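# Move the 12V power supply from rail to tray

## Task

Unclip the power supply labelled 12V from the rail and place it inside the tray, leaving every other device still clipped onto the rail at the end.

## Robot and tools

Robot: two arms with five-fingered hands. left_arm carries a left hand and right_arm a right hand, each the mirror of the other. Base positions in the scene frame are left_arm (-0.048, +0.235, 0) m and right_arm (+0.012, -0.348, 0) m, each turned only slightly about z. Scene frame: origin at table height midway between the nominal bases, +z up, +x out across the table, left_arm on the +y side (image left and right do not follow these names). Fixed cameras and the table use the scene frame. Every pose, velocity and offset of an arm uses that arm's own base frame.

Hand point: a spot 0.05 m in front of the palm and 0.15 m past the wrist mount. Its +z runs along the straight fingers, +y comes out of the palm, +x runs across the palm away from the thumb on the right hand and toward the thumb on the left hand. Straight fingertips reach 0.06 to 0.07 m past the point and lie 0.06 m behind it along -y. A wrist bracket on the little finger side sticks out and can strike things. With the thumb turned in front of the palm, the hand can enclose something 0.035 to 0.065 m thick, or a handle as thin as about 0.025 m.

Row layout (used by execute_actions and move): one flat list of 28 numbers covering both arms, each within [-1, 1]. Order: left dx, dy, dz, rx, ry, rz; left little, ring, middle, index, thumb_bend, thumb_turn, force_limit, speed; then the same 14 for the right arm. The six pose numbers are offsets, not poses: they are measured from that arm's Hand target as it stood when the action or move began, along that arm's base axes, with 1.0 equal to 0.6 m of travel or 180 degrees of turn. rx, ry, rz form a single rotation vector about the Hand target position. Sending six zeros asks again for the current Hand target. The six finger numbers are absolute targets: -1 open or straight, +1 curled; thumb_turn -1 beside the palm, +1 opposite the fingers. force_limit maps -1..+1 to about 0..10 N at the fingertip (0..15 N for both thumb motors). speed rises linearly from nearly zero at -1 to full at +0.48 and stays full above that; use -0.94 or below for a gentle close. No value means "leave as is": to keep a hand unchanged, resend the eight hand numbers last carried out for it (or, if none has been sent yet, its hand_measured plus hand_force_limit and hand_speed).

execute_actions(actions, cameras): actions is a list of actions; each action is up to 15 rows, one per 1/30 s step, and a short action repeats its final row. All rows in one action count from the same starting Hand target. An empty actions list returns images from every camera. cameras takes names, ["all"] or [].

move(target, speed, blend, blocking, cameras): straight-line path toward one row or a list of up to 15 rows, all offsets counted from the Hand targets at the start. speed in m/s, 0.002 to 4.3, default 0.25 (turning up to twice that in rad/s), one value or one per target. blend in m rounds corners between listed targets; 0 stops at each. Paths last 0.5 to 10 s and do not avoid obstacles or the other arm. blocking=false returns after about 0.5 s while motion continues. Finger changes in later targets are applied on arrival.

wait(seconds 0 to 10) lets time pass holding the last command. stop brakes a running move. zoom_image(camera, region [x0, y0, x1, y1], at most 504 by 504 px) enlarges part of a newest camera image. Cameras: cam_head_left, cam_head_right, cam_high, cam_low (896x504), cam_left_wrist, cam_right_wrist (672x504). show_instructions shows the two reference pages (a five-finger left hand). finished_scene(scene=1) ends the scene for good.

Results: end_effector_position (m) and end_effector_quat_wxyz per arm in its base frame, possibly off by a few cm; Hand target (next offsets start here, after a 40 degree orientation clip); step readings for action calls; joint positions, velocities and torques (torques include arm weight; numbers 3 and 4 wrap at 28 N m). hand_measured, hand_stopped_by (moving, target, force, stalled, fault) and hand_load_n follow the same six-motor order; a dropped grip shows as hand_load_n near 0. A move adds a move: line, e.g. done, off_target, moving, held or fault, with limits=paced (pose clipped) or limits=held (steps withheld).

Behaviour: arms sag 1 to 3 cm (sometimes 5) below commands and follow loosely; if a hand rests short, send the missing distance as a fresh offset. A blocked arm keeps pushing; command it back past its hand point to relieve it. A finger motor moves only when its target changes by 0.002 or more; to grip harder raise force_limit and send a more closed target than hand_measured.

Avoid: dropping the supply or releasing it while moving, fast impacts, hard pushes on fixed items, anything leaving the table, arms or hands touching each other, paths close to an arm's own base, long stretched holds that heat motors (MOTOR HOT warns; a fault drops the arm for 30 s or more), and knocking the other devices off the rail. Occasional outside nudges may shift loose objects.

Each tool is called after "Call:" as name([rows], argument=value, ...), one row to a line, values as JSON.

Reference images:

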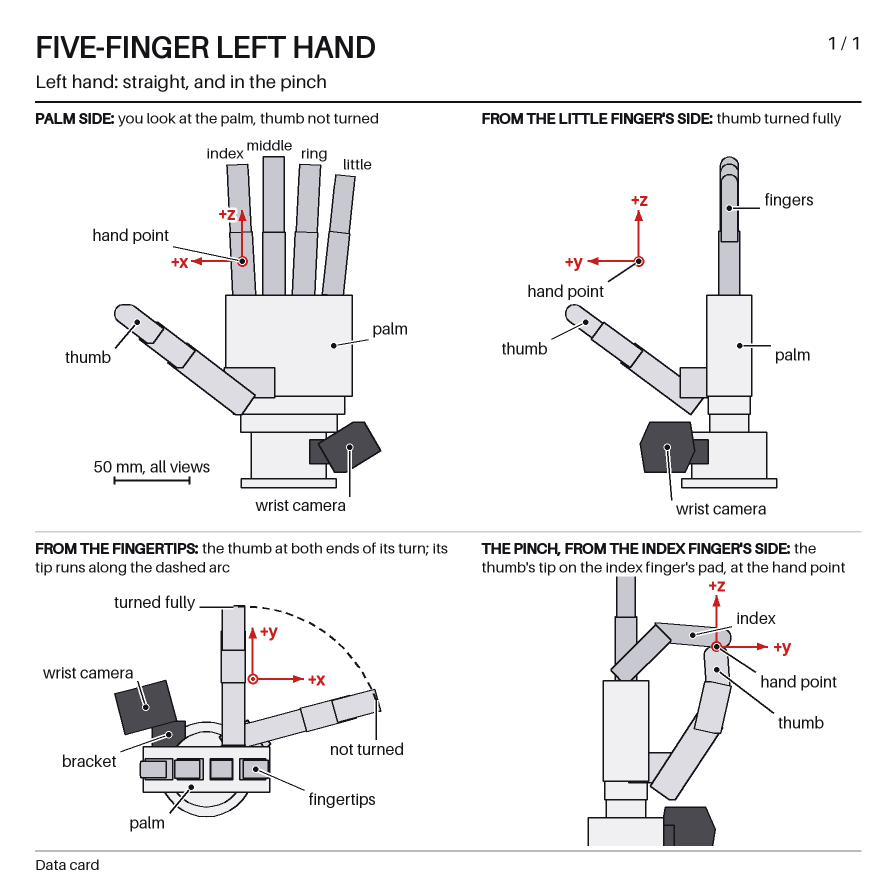

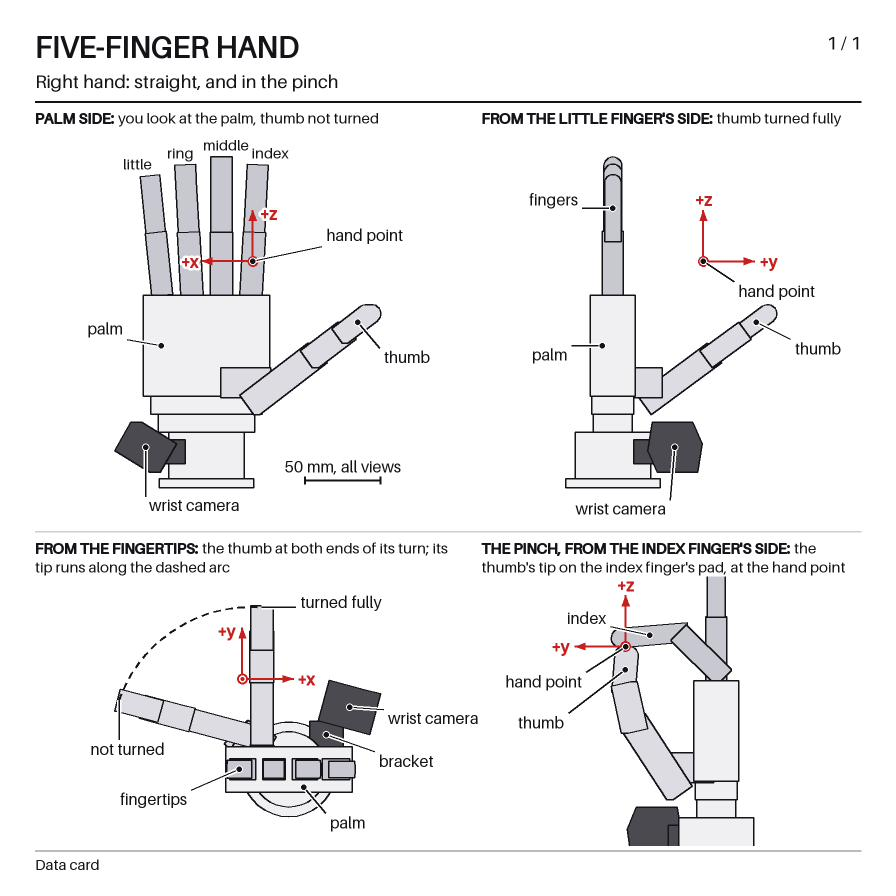

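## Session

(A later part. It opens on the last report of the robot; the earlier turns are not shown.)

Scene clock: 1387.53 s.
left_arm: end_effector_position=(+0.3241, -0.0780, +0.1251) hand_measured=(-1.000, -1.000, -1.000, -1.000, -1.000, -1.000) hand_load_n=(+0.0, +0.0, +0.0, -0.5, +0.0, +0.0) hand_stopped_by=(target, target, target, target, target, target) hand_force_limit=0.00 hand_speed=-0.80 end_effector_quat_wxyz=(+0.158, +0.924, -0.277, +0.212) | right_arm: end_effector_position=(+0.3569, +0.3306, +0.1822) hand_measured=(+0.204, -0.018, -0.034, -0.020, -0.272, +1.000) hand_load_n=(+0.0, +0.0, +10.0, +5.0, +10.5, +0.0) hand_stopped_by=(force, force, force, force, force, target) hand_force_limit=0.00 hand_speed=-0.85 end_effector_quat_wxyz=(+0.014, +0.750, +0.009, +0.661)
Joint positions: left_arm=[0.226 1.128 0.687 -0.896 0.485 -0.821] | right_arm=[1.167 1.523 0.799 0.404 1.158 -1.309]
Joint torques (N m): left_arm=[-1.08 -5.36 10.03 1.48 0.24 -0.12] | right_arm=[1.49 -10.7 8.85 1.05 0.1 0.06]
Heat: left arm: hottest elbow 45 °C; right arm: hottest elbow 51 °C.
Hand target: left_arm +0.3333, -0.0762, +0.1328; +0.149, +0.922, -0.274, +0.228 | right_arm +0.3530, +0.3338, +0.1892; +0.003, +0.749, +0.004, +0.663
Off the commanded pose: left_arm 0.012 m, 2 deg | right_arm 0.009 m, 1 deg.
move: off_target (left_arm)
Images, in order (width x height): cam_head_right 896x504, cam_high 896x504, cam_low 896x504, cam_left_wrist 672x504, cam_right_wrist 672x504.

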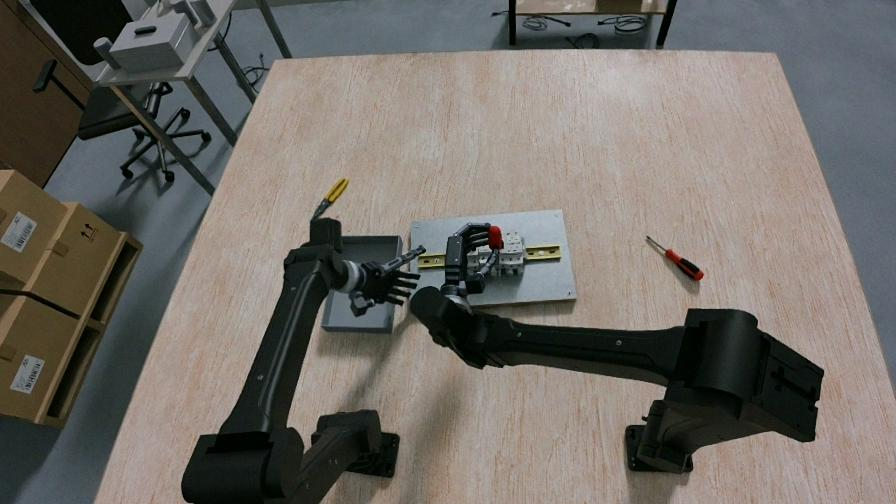

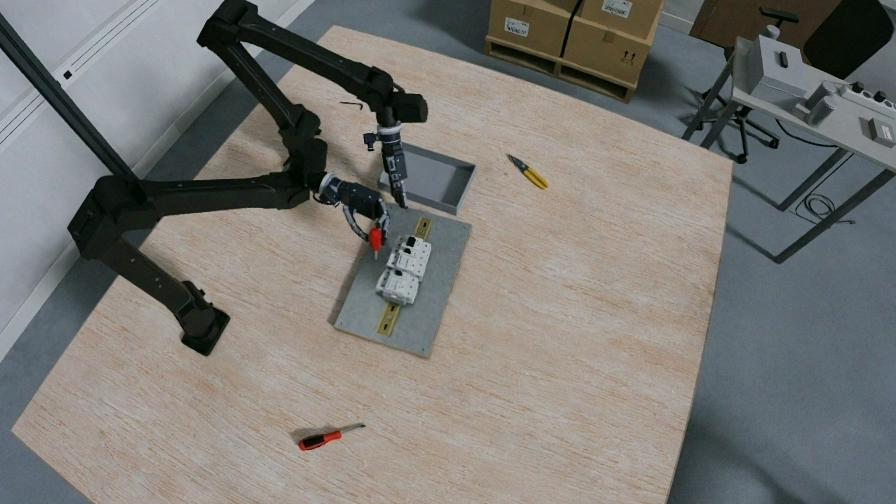

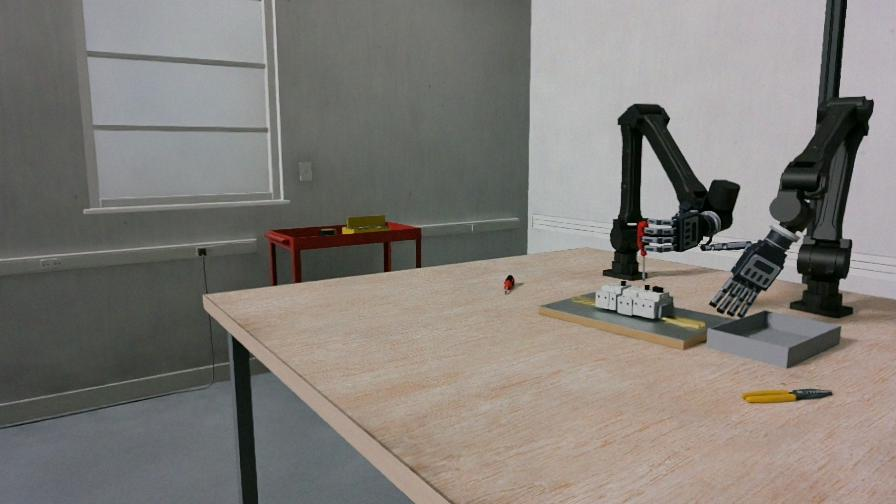

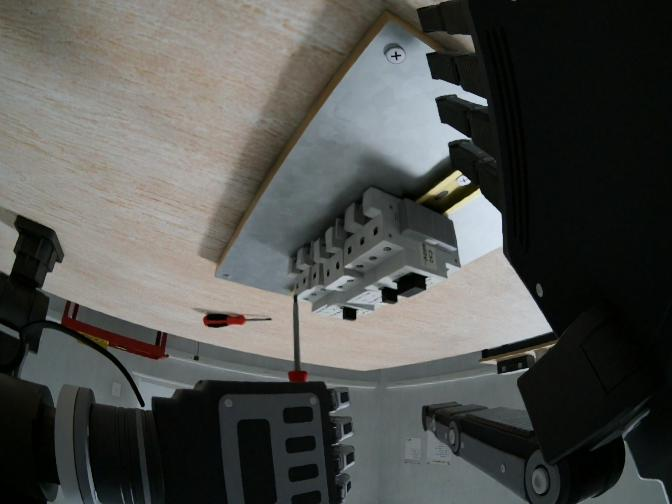

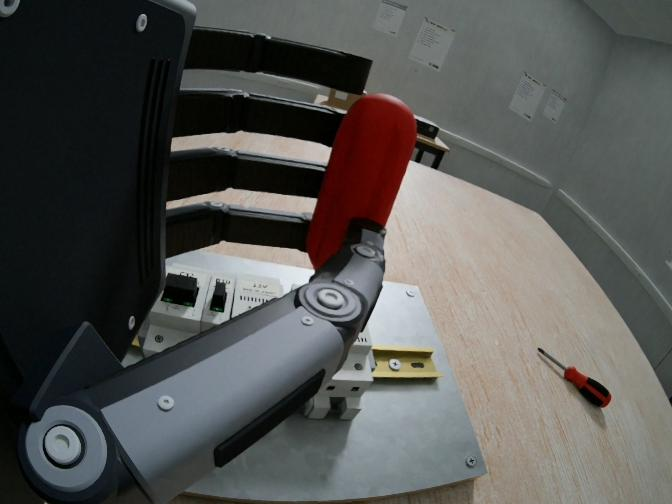

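Call:
move(target=[0,0,0,0,0,0, -1,-1,-1,-1,-1,-1,0,-0.8, 0.022,0.022,-0.03,0,-0.018,0, 0.3,0.3,0.3,0.3,0.3,1,0,-0.85], cameras=["cam_high","cam_left_wrist","cam_low"], speed=0.08)

Call:
zoom_image(camera="cam_left_wrist", region=[280, 200, 400, 320])

Call:
zoom_image(camera="cam_low", region=[600, 200, 700, 320])

Call:
zoom_image(camera="cam_high", region=[350, 210, 430, 290])

Scene clock: 1415.13 s.
left_arm: end_effector_position=(+0.3241, -0.0780, +0.1251) hand_measured=(-1.000, -1.000, -1.000, -1.000, -1.000, -1.000) hand_load_n=(+0.0, +0.0, +0.0, +0.5, +0.0, +0.0) hand_stopped_by=(target, target, target, target, target, target) hand_force_limit=0.00 hand_speed=-0.80 end_effector_quat_wxyz=(+0.158, +0.924, -0.277, +0.212) | right_arm: end_effector_position=(+0.3649, +0.3455, +0.1640) hand_measured=(+0.204, -0.018, -0.034, -0.020, -0.272, +1.000) hand_load_n=(+0.0, +0.5, +10.0, +5.0, +10.5, -0.5) hand_stopped_by=(force, force, force, force, force, target) hand_force_limit=0.00 hand_speed=-0.85 end_effector_quat_wxyz=(+0.005, +0.735, +0.007, +0.678)
Joint positions: left_arm=[0.226 1.128 0.687 -0.896 0.485 -0.821] | right_arm=[1.167 1.623 0.799 0.621 1.158 -1.399]
Joint torques (N m): left_arm=[-1.44 -5.3 10.04 1.43 0.21 -0.15] | right_arm=[1.14 -10.34 8.25 2.32 0.08 -0.31]
Heat: left arm: hottest elbow 45 °C; right arm: hottest elbow 50 °C.
Hand target: left_arm +0.3333, -0.0762, +0.1328; +0.149, +0.922, -0.274, +0.228 | right_arm +0.3662, +0.3470, +0.1712; +0.003, +0.730, +0.004, +0.683
Off the commanded pose: left_arm 0.012 m, 2 deg | right_arm 0.007 m, 1 deg.
move: off_target (left_arm)
Images, in order (width x height): cam_high 896x504, cam_low 896x504, cam_left_wrist 672x504.

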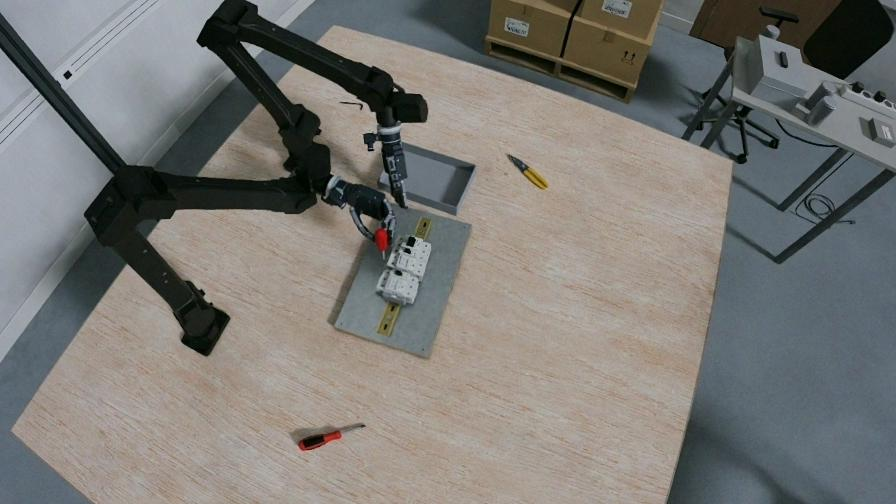

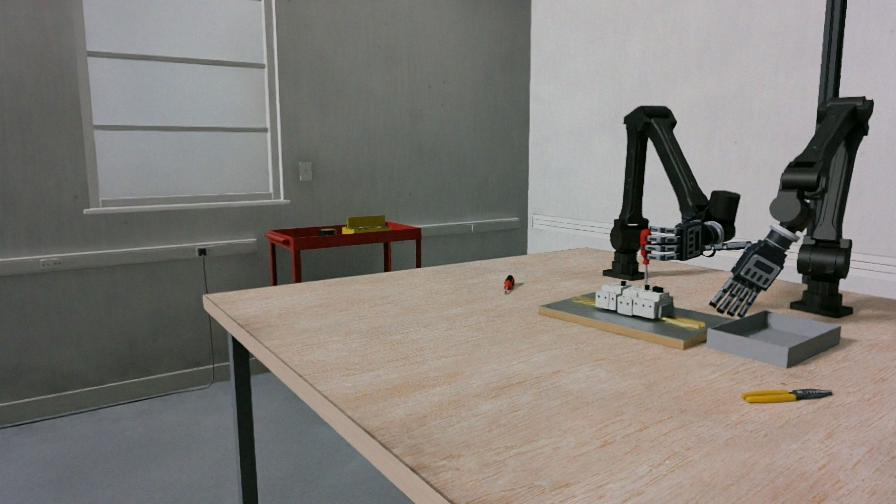

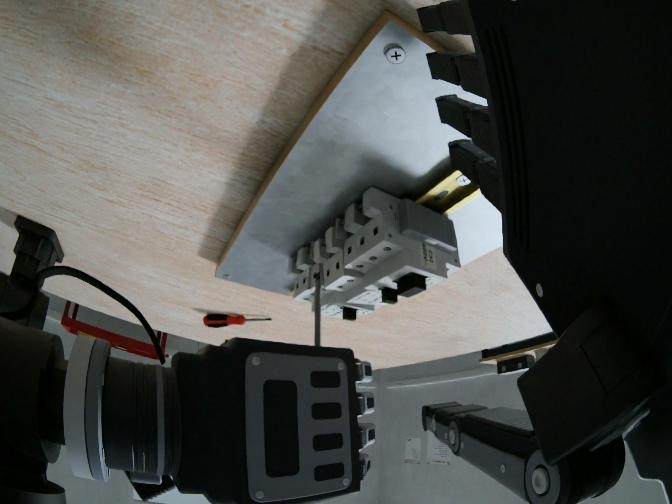

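Scaled by 4.200 from the camera's 672x504 image, which has a finer 960x720 frame.

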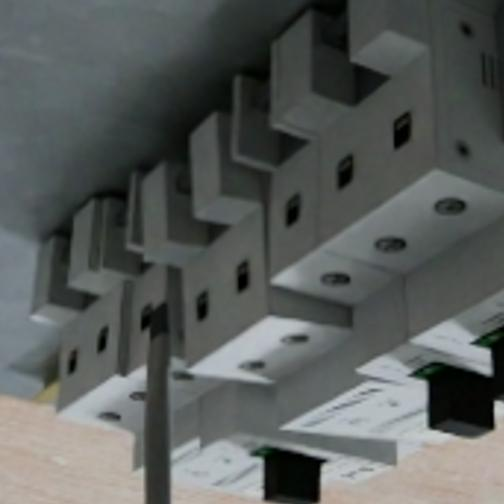

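Scaled by 4.200 from the camera's 896x504 image, which has a finer 1280x720 frame.

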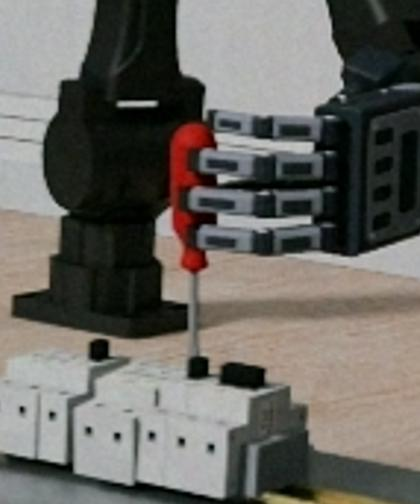

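Scaled by 6.300 from the camera's 896x504 image, which has a finer 1280x720 frame.

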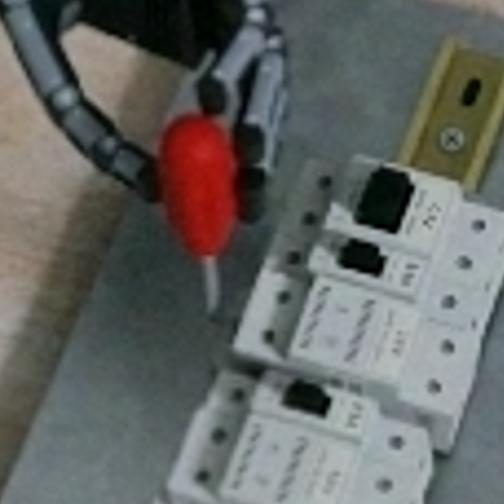

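Call:
move(target=[0,0,0,0,0,0, -1,-1,-1,-1,-1,-1,0,-0.8, 0.02,0.0,-0.012,0,0.0,0, 0.3,0.3,0.3,0.3,0.3,1,0,-0.85], cameras=["cam_high","cam_left_wrist","cam_low"], speed=0.04)

Call:
zoom_image(camera="cam_left_wrist", region=[290, 210, 360, 280])

Call:
zoom_image(camera="cam_low", region=[600, 200, 700, 320])

Scene clock: 1427.20 s.
left_arm: end_effector_position=(+0.3241, -0.0780, +0.1251) hand_measured=(-1.000, -1.000, -1.000, -1.000, -1.000, -1.000) hand_load_n=(+0.0, +0.0, +0.0, +0.0, -0.5, +0.0) hand_stopped_by=(target, target, target, target, target, target) hand_force_limit=0.00 hand_speed=-0.80 end_effector_quat_wxyz=(+0.158, +0.924, -0.277, +0.212) | right_arm: end_effector_position=(+0.3691, +0.3493, +0.1579) hand_measured=(+0.204, -0.018, -0.034, -0.020, -0.272, +1.000) hand_load_n=(+0.0, +0.0, +10.0, +5.0, +10.5, +0.0) hand_stopped_by=(force, force, force, force, force, target) hand_force_limit=0.00 hand_speed=-0.85 end_effector_quat_wxyz=(-0.001, +0.735, +0.012, +0.678)
Joint positions: left_arm=[0.226 1.128 0.687 -0.896 0.485 -0.821] | right_arm=[1.161 1.643 0.799 0.651 1.136 -1.41]
Joint torques (N m): left_arm=[-1.44 -5.13 9.91 1.43 0.26 -0.15] | right_arm=[-0.73 -9.29 8.77 2.33 -0.04 -0.3]
Heat: left arm: hottest elbow 45 °C; right arm: hottest elbow 50 °C.
Hand target: left_arm +0.3333, -0.0762, +0.1328; +0.149, +0.922, -0.274, +0.228 | right_arm +0.3782, +0.3470, +0.1640; +0.003, +0.730, +0.004, +0.683
Off the commanded pose: left_arm 0.012 m, 2 deg | right_arm 0.011 m, 1 deg.
move: off_target (left_arm, right_arm)
Images, in order (width x height): cam_high 896x504, cam_low 896x504, cam_left_wrist 672x504.

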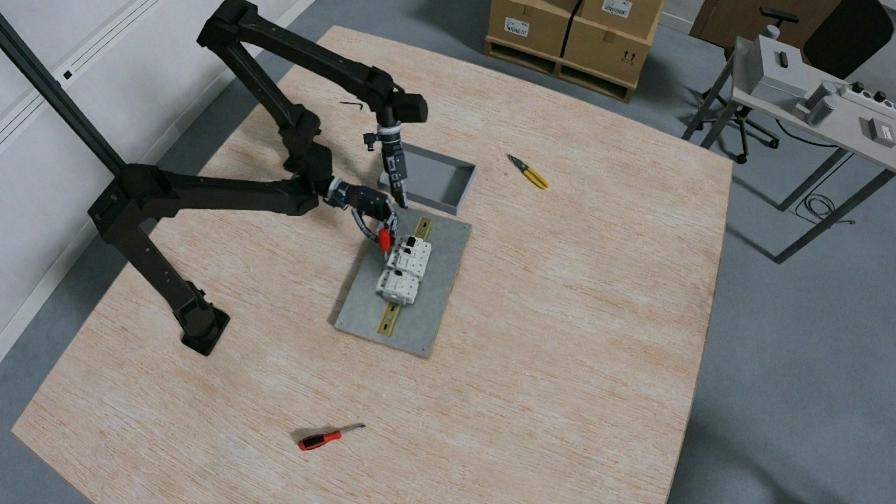

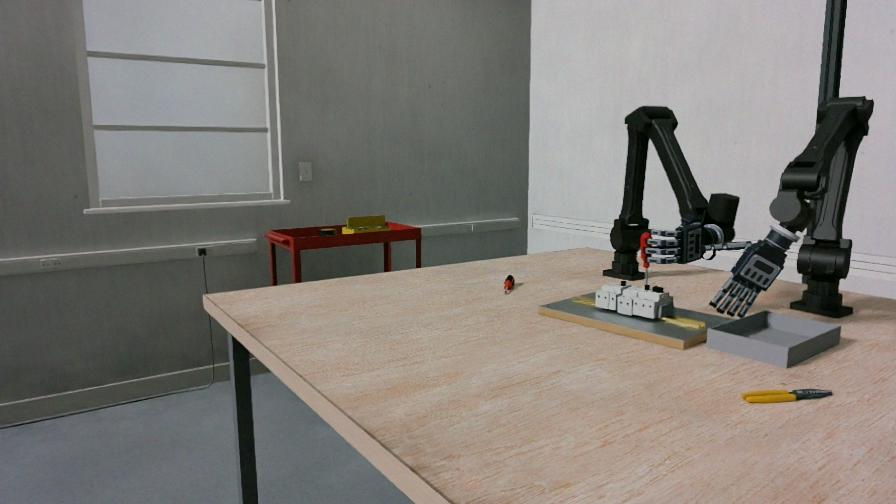

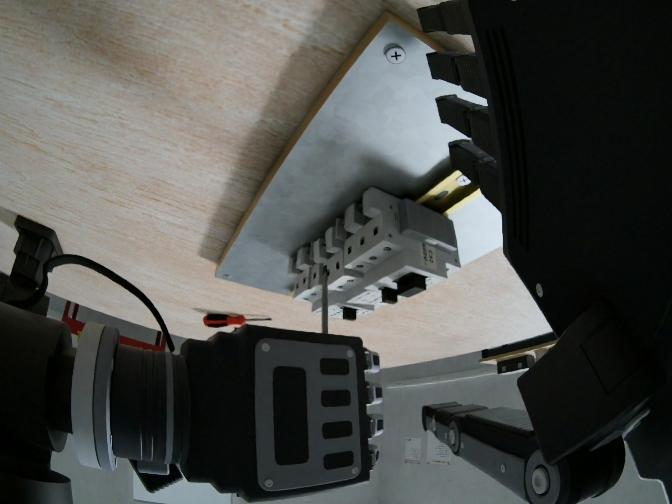

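Scaled by 7.200 from the camera's 672x504 image, which has a finer 960x720 frame.

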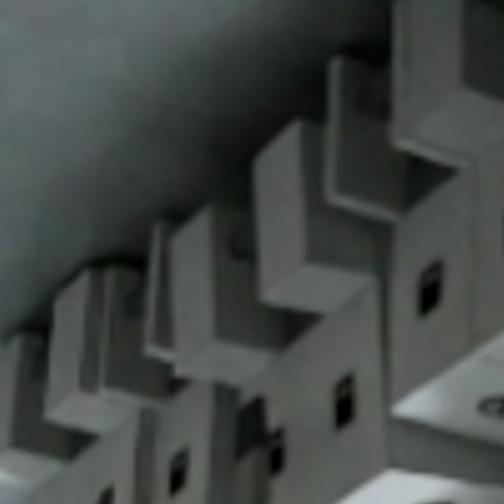

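Scaled by 4.200 from the camera's 896x504 image, which has a finer 1280x720 frame.

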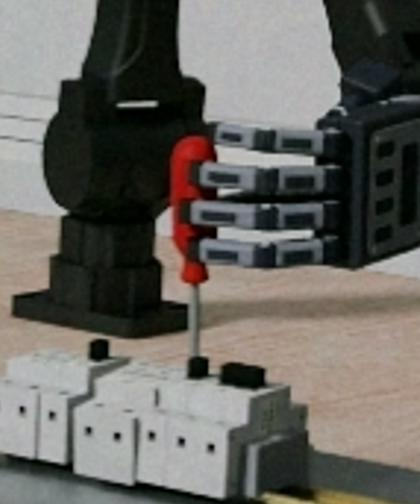

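Call:
move(target=[0,0,0,0,0,0, -1,-1,-1,-1,-1,-1,0,-0.8, 0.012,-0.004,0,0,0.0,0, 0.3,0.3,0.3,0.3,0.3,1,0,-0.85], cameras=["cam_left_wrist"], speed=0.04)

Call:
zoom_image(camera="cam_left_wrist", region=[290, 210, 360, 280])

Scene clock: 1436.47 s.
left_arm: end_effector_position=(+0.3241, -0.0780, +0.1251) hand_measured=(-1.000, -1.000, -1.000, -1.000, -1.000, -1.000) hand_load_n=(+0.0, +0.0, +0.0, +0.0, -0.5, +0.0) hand_stopped_by=(target, target, target, target, target, target) hand_force_limit=0.00 hand_speed=-0.80 end_effector_quat_wxyz=(+0.158, +0.924, -0.277, +0.212) | right_arm: end_effector_position=(+0.3765, +0.3458, +0.1582) hand_measured=(+0.204, -0.018, -0.034, -0.020, -0.272, +1.000) hand_load_n=(+0.0, +0.0, +10.0, +5.0, +10.5, -0.5) hand_stopped_by=(force, force, force, force, force, target) hand_force_limit=0.00 hand_speed=-0.85 end_effector_quat_wxyz=(-0.001, +0.735, +0.011, +0.678)
Joint positions: left_arm=[0.226 1.128 0.687 -0.896 0.485 -0.821] | right_arm=[1.143 1.643 0.799 0.657 1.119 -1.416]
Joint torques (N m): left_arm=[-1.73 -5.13 9.76 1.17 0.19 -0.1] | right_arm=[-0.26 -9.64 8.88 2.36 -0.01 -0.34]
Heat: left arm: hottest elbow 45 °C; right arm: hottest elbow 49 °C.
Hand target: left_arm +0.3333, -0.0762, +0.1328; +0.149, +0.922, -0.274, +0.228 | right_arm +0.3854, +0.3446, +0.1640; +0.003, +0.730, +0.004, +0.683
Off the commanded pose: left_arm 0.012 m, 2 deg | right_arm 0.011 m, 1 deg.
move: off_target (left_arm, right_arm)
Images, in order (width x height): cam_left_wrist 672x504.

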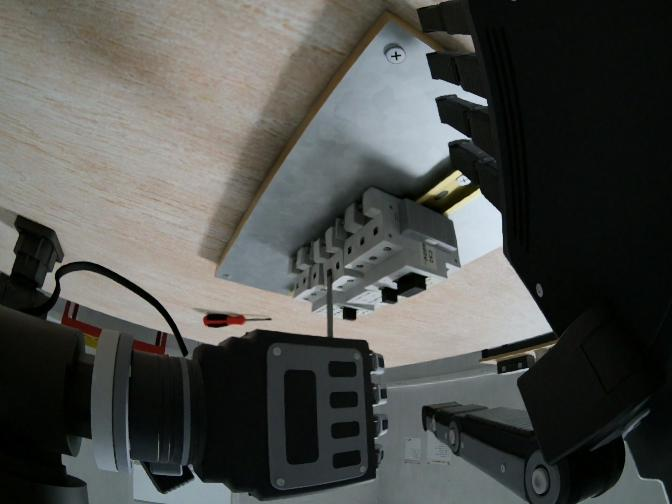

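Scaled by 7.200 from the camera's 672x504 image, which has a finer 960x720 frame.

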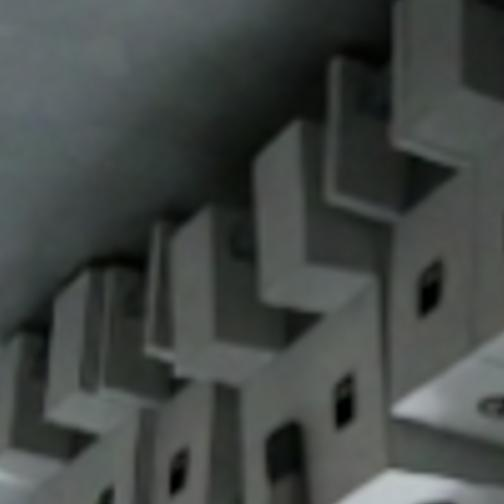

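Call:
move(target=[0,0,0,0,0,0, -1,-1,-1,-1,-1,-1,0,-0.8, 0.008,-0.002,0,0,0.0,0, 0.3,0.3,0.3,0.3,0.3,1,0,-0.85], cameras=["cam_left_wrist"], speed=0.03)

Call:
zoom_image(camera="cam_left_wrist", region=[290, 210, 360, 280])

Scene clock: 1441.10 s.
left_arm: end_effector_position=(+0.3241, -0.0780, +0.1251) hand_measured=(-1.000, -1.000, -1.000, -1.000, -1.000, -1.000) hand_load_n=(+0.0, +0.0, +0.0, +0.0, +0.0, +0.0) hand_stopped_by=(target, target, target, target, target, target) hand_force_limit=0.00 hand_speed=-0.80 end_effector_quat_wxyz=(+0.158, +0.924, -0.277, +0.212) | right_arm: end_effector_position=(+0.3792, +0.3453, +0.1578) hand_measured=(+0.204, -0.018, -0.034, -0.020, -0.272, +1.000) hand_load_n=(+0.0, +1.0, +9.5, +5.5, +11.5, -2.5) hand_stopped_by=(force, force, force, force, force, target) hand_force_limit=0.00 hand_speed=-0.85 end_effector_quat_wxyz=(-0.001, +0.735, +0.013, +0.678)
Joint positions: left_arm=[0.226 1.128 0.687 -0.896 0.485 -0.821] | right_arm=[1.137 1.645 0.799 0.661 1.11 -1.421]
Joint torques (N m): left_arm=[-1.32 -5.13 9.85 1.07 0.21 -0.11] | right_arm=[-0.73 -9.88 9.28 2.33 -0.02 -0.29]
Heat: left arm: hottest elbow 45 °C; right arm: hottest elbow 49 °C.
Hand target: left_arm +0.3333, -0.0762, +0.1328; +0.149, +0.922, -0.274, +0.228 | right_arm +0.3902, +0.3434, +0.1640; +0.003, +0.730, +0.004, +0.683
Off the commanded pose: left_arm 0.012 m, 2 deg | right_arm 0.013 m, 1 deg.
move: off_target (left_arm, right_arm)
Images, in order (width x height): cam_left_wrist 672x504.

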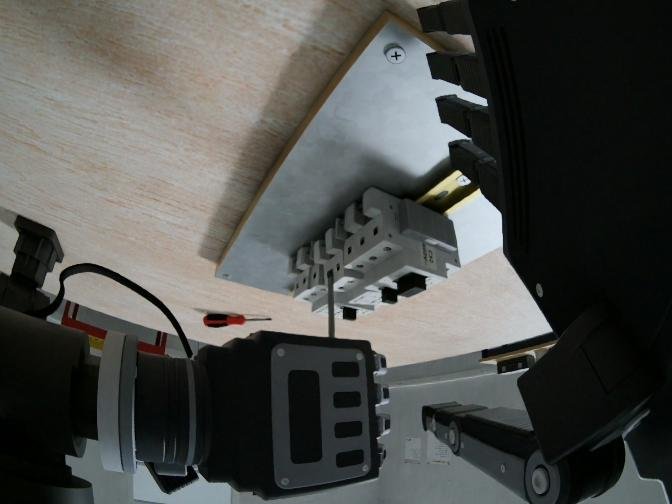

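Scaled by 7.200 from the camera's 672x504 image, which has a finer 960x720 frame.

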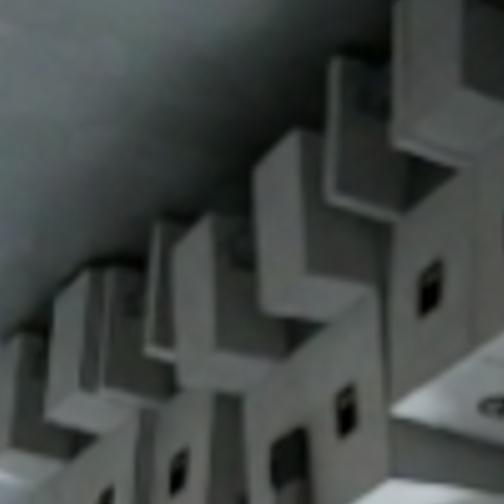

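Call:
move(target=[0,0,0,0,0,0, -1,-1,-1,-1,-1,-1,0,-0.8, -0.006,0.006,-0.015,0,0.0,0, 0.3,0.3,0.3,0.3,0.3,1,0,-0.85], cameras=["cam_left_wrist"], speed=0.03)

Call:
zoom_image(camera="cam_left_wrist", region=[290, 210, 360, 280])

Scene clock: 1453.77 s.
left_arm: end_effector_position=(+0.3241, -0.0780, +0.1251) hand_measured=(-1.000, -1.000, -1.000, -1.000, -1.000, -1.000) hand_load_n=(+0.5, +0.0, +0.0, +0.0, +0.0, +0.0) hand_stopped_by=(target, target, target, target, target, target) hand_force_limit=0.00 hand_speed=-0.80 end_effector_quat_wxyz=(+0.158, +0.924, -0.277, +0.212) | right_arm: end_effector_position=(+0.3798, +0.3460, +0.1492) hand_measured=(+0.204, -0.018, -0.034, -0.020, -0.272, +1.000) hand_load_n=(+0.0, +1.5, +9.5, +5.0, +12.0, -3.0) hand_stopped_by=(force, force, force, force, force, target) hand_force_limit=0.00 hand_speed=-0.85 end_effector_quat_wxyz=(+0.003, +0.736, +0.014, +0.677)
Joint positions: left_arm=[0.226 1.128 0.687 -0.896 0.485 -0.821] | right_arm=[1.137 1.669 0.799 0.682 1.115 -1.424]
Joint torques (N m): left_arm=[-0.73 -5.19 9.89 1.29 0.26 -0.17] | right_arm=[0.09 -9.93 8.95 2.41 0.17 -0.23]
Heat: left arm: hottest elbow 45 °C; right arm: hottest elbow 49 °C.
Hand target: left_arm +0.3333, -0.0762, +0.1328; +0.149, +0.922, -0.274, +0.228 | right_arm +0.3866, +0.3470, +0.1550; +0.003, +0.730, +0.004, +0.683
Off the commanded pose: left_arm 0.012 m, 2 deg | right_arm 0.009 m, 1 deg.
move: off_target (left_arm)
Images, in order (width x height): cam_left_wrist 672x504.

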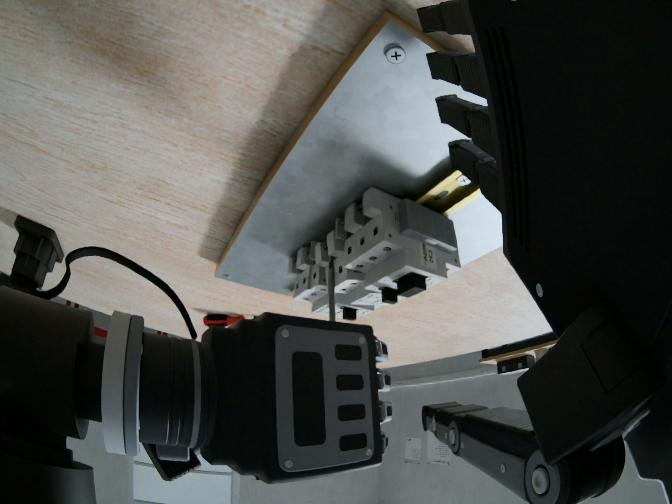

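Scaled by 7.200 from the camera's 672x504 image, which has a finer 960x720 frame.

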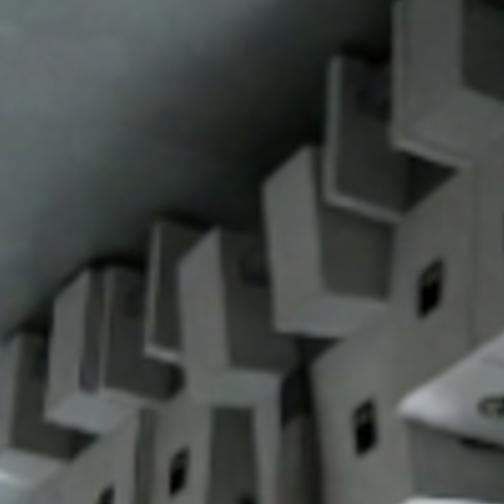

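Call:
wait(seconds=0.1, cameras=["cam_head_left","cam_head_right","cam_high","cam_low","cam_left_wrist"])

Call:
zoom_image(camera="cam_left_wrist", region=[280, 190, 400, 320])

Call:
zoom_image(camera="cam_high", region=[350, 210, 450, 310])

Call:
zoom_image(camera="cam_low", region=[580, 230, 720, 350])

Scene clock: 1460.17 s.
left_arm: end_effector_position=(+0.3241, -0.0780, +0.1251) hand_measured=(-1.000, -1.000, -1.000, -1.000, -1.000, -1.000) hand_load_n=(+0.0, +0.0, -0.5, +0.0, +0.0, +0.0) hand_stopped_by=(target, target, target, target, target, target) hand_force_limit=0.00 hand_speed=-0.80 end_effector_quat_wxyz=(+0.158, +0.924, -0.277, +0.212) | right_arm: end_effector_position=(+0.3798, +0.3460, +0.1492) hand_measured=(+0.204, -0.018, -0.034, -0.020, -0.272, +1.000) hand_load_n=(+0.0, +1.0, +10.0, +4.5, +12.0, -3.0) hand_stopped_by=(force, force, force, force, force, target) hand_force_limit=0.00 hand_speed=-0.85 end_effector_quat_wxyz=(+0.003, +0.736, +0.014, +0.677)
Joint positions: left_arm=[0.226 1.128 0.687 -0.896 0.485 -0.821] | right_arm=[1.137 1.669 0.799 0.682 1.115 -1.424]
Joint torques (N m): left_arm=[-1.44 -5.89 9.8 1.36 0.27 -0.11] | right_arm=[-0.09 -9.76 8.81 2.39 0.19 -0.28]
Heat: left arm: hottest elbow 45 °C; right arm: hottest elbow 49 °C.
Hand target: left_arm +0.3333, -0.0762, +0.1328; +0.149, +0.922, -0.274, +0.228 | right_arm +0.3866, +0.3470, +0.1550; +0.003, +0.730, +0.004, +0.683
Off the commanded pose: left_arm 0.012 m, 2 deg | right_arm 0.009 m, 1 deg.
wait: 0.10 s; at rest from the start
Images, in order (width x height): cam_head_left 896x504, cam_head_right 896x504, cam_high 896x504, cam_low 896x504, cam_left_wrist 672x504.

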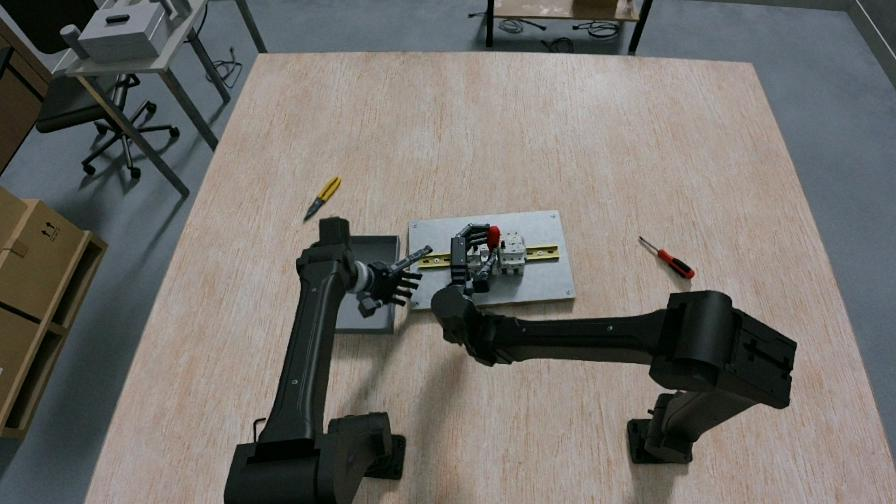

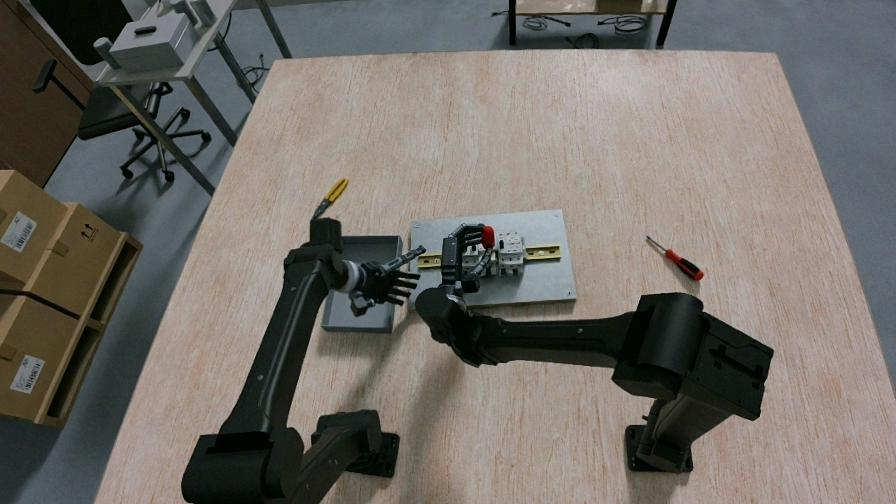

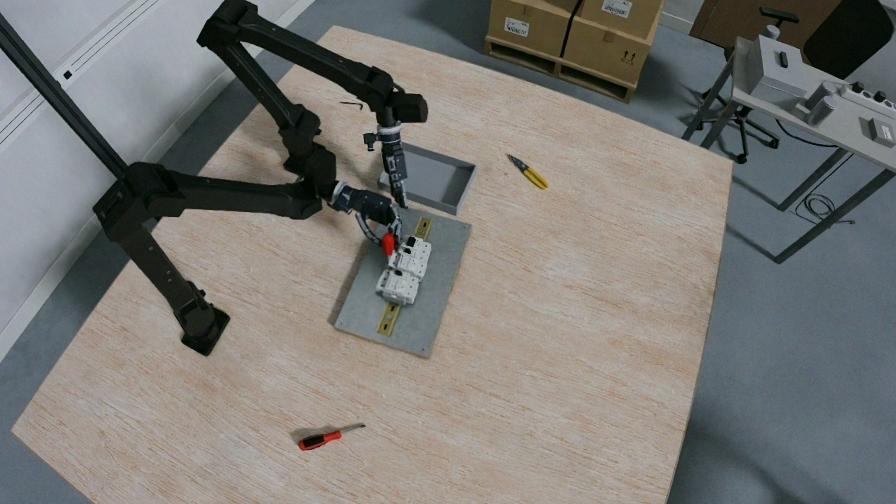

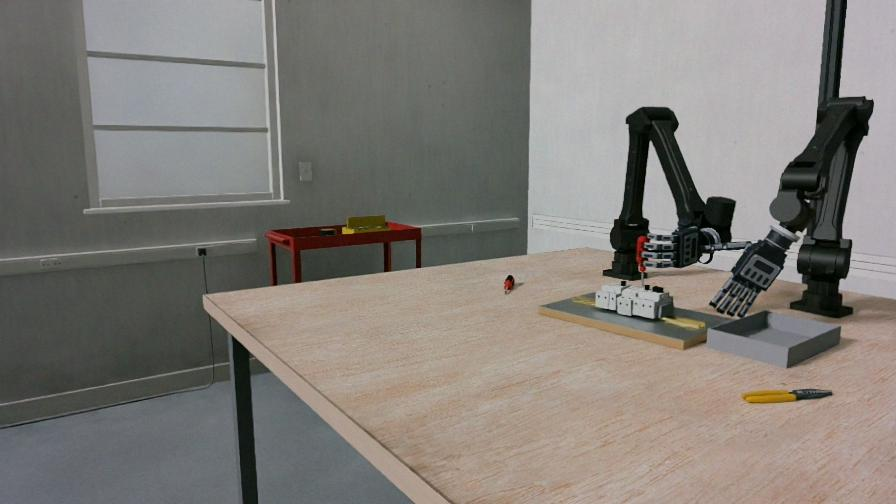

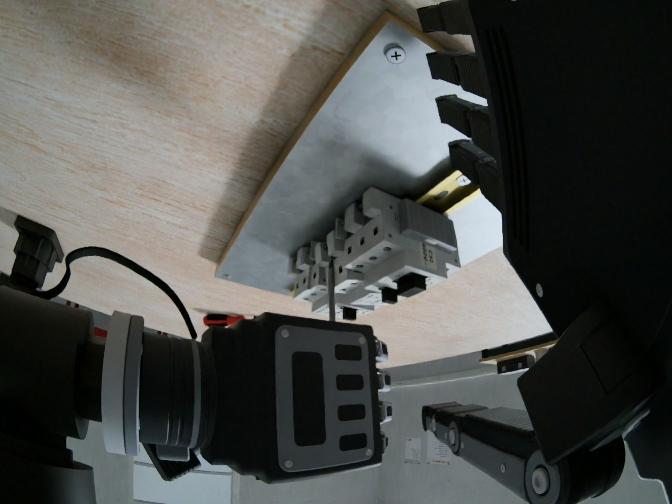

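Scaled by 3.877 from the camera's 672x504 image, which has a finer 960x720 frame.

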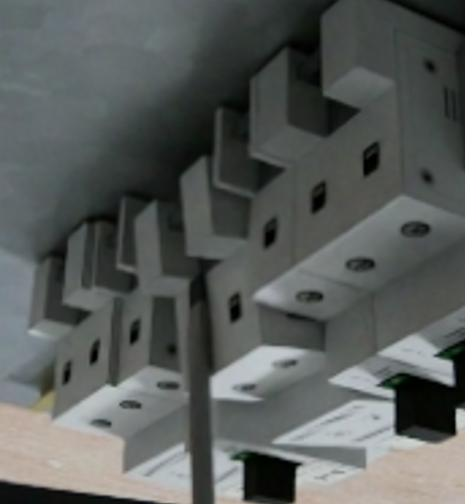

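Scaled by 5.040 from the camera's 896x504 image, which has a finer 1280x720 frame.

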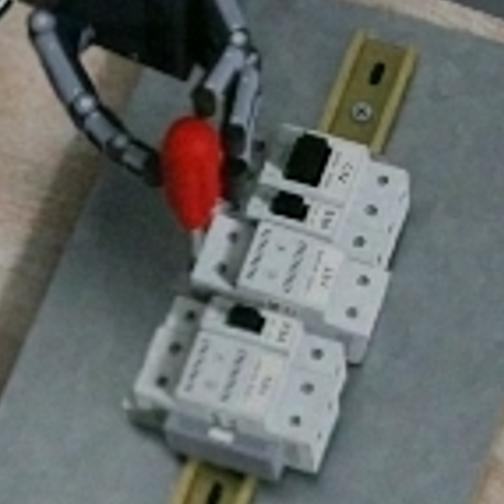

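Scaled by 3.600 from the camera's 896x504 image, which has a finer 1280x720 frame.

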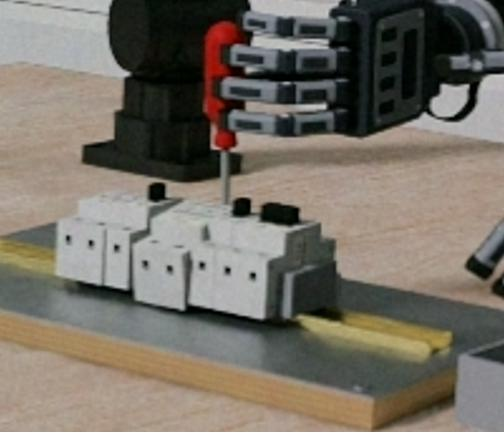

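Call:
move(target=[0,0,0,0,0,0, -1,-1,-1,-1,-1,-1,0,-0.8, -0.05,0.0,0.0,0,0.0,0, 0.3,0.3,0.3,0.3,0.3,1,0,-0.85], cameras=["cam_high","cam_low","cam_left_wrist"], speed=0.05)

Call:
zoom_image(camera="cam_left_wrist", region=[280, 190, 400, 320])

Call:
zoom_image(camera="cam_high", region=[350, 210, 450, 310])

Call:
zoom_image(camera="cam_low", region=[580, 230, 720, 350])

Scene clock: 1473.03 s.
left_arm: end_effector_position=(+0.3241, -0.0780, +0.1251) hand_measured=(-1.000, -1.000, -1.000, -1.000, -1.000, -1.000) hand_load_n=(-0.5, +0.0, +0.0, +0.0, +0.0, +0.0) hand_stopped_by=(target, target, target, target, target, target) hand_force_limit=0.00 hand_speed=-0.80 end_effector_quat_wxyz=(+0.158, +0.924, -0.277, +0.212) | right_arm: end_effector_position=(+0.3596, +0.3453, +0.1458) hand_measured=(+0.204, -0.018, -0.034, -0.020, -0.272, +1.000) hand_load_n=(+0.0, +0.5, +10.0, +5.0, +10.5, +0.0) hand_stopped_by=(force, force, force, force, force, target) hand_force_limit=0.00 hand_speed=-0.85 end_effector_quat_wxyz=(+0.015, +0.734, +0.015, +0.678)
Joint positions: left_arm=[0.226 1.128 0.687 -0.896 0.485 -0.821] | right_arm=[1.18 1.669 0.782 0.682 1.173 -1.424]
Joint torques (N m): left_arm=[-1.32 -5.19 9.81 1.46 0.25 -0.12] | right_arm=[2.08 -11.63 7.21 1.8 0.27 -0.01]
Heat: left arm: hottest elbow 45 °C; right arm: hottest elbow 49 °C.
Hand target: left_arm +0.3333, -0.0762, +0.1328; +0.149, +0.922, -0.274, +0.228 | right_arm +0.3566, +0.3470, +0.1550; +0.003, +0.730, +0.004, +0.683
Off the commanded pose: left_arm 0.012 m, 2 deg | right_arm 0.010 m, 2 deg.
move: off_target (left_arm)
Images, in order (width x height): cam_high 896x504, cam_low 896x504, cam_left_wrist 672x504.

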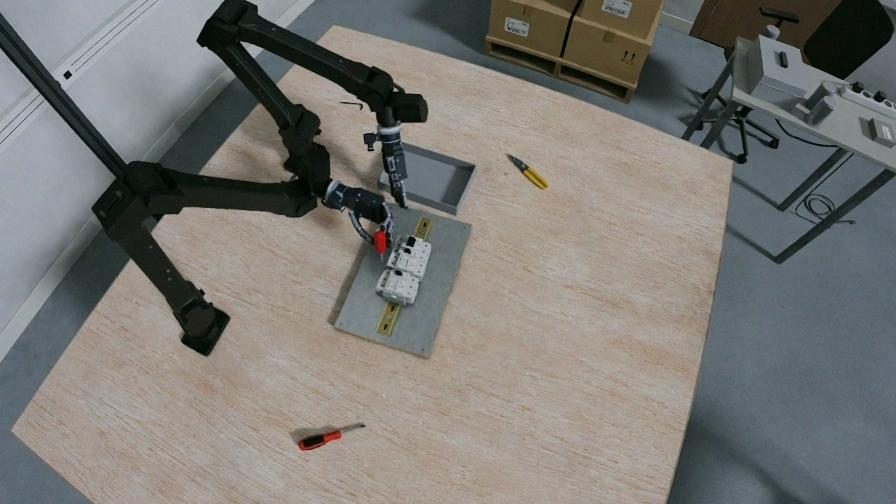

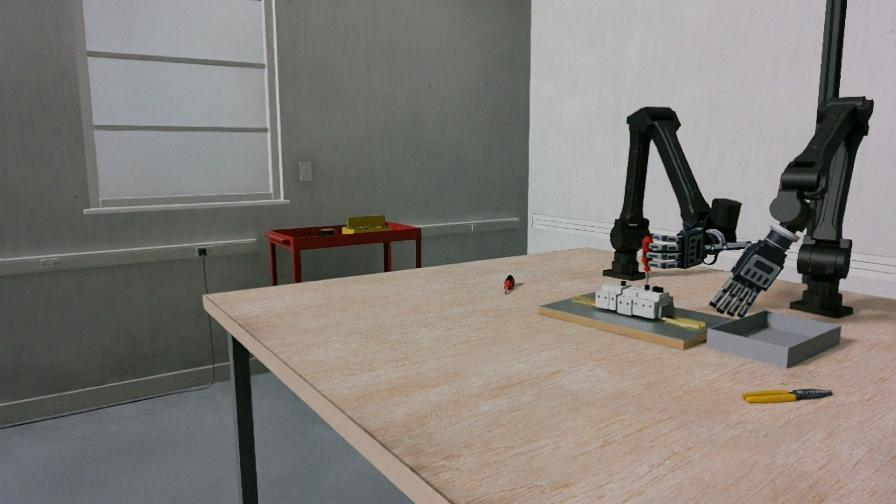

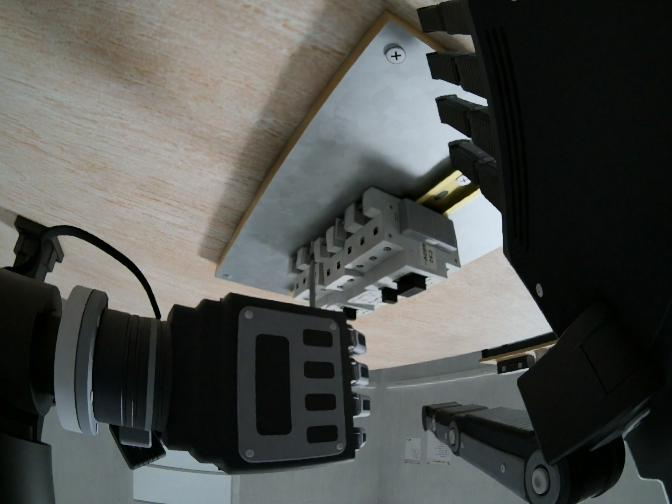

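Scaled by 3.877 from the camera's 672x504 image, which has a finer 960x720 frame.

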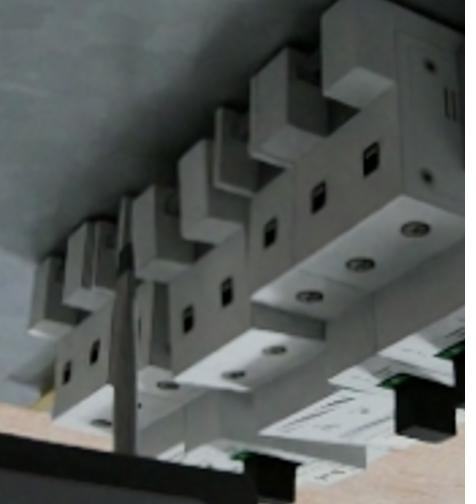

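Scaled by 5.040 from the camera's 896x504 image, which has a finer 1280x720 frame.

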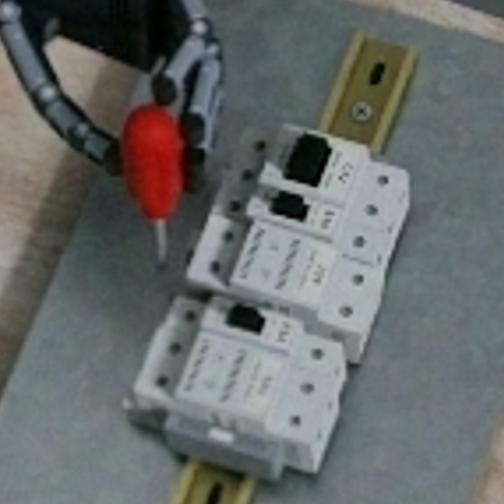

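Scaled by 3.600 from the camera's 896x504 image, which has a finer 1280x720 frame.

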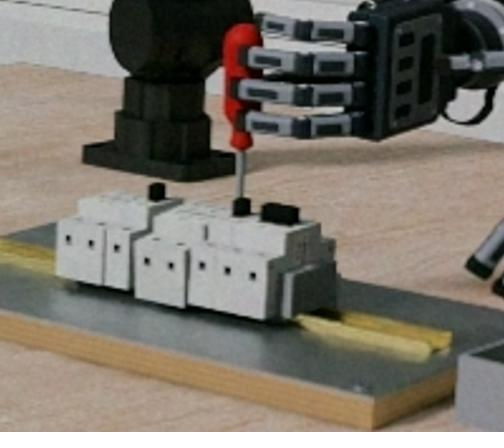

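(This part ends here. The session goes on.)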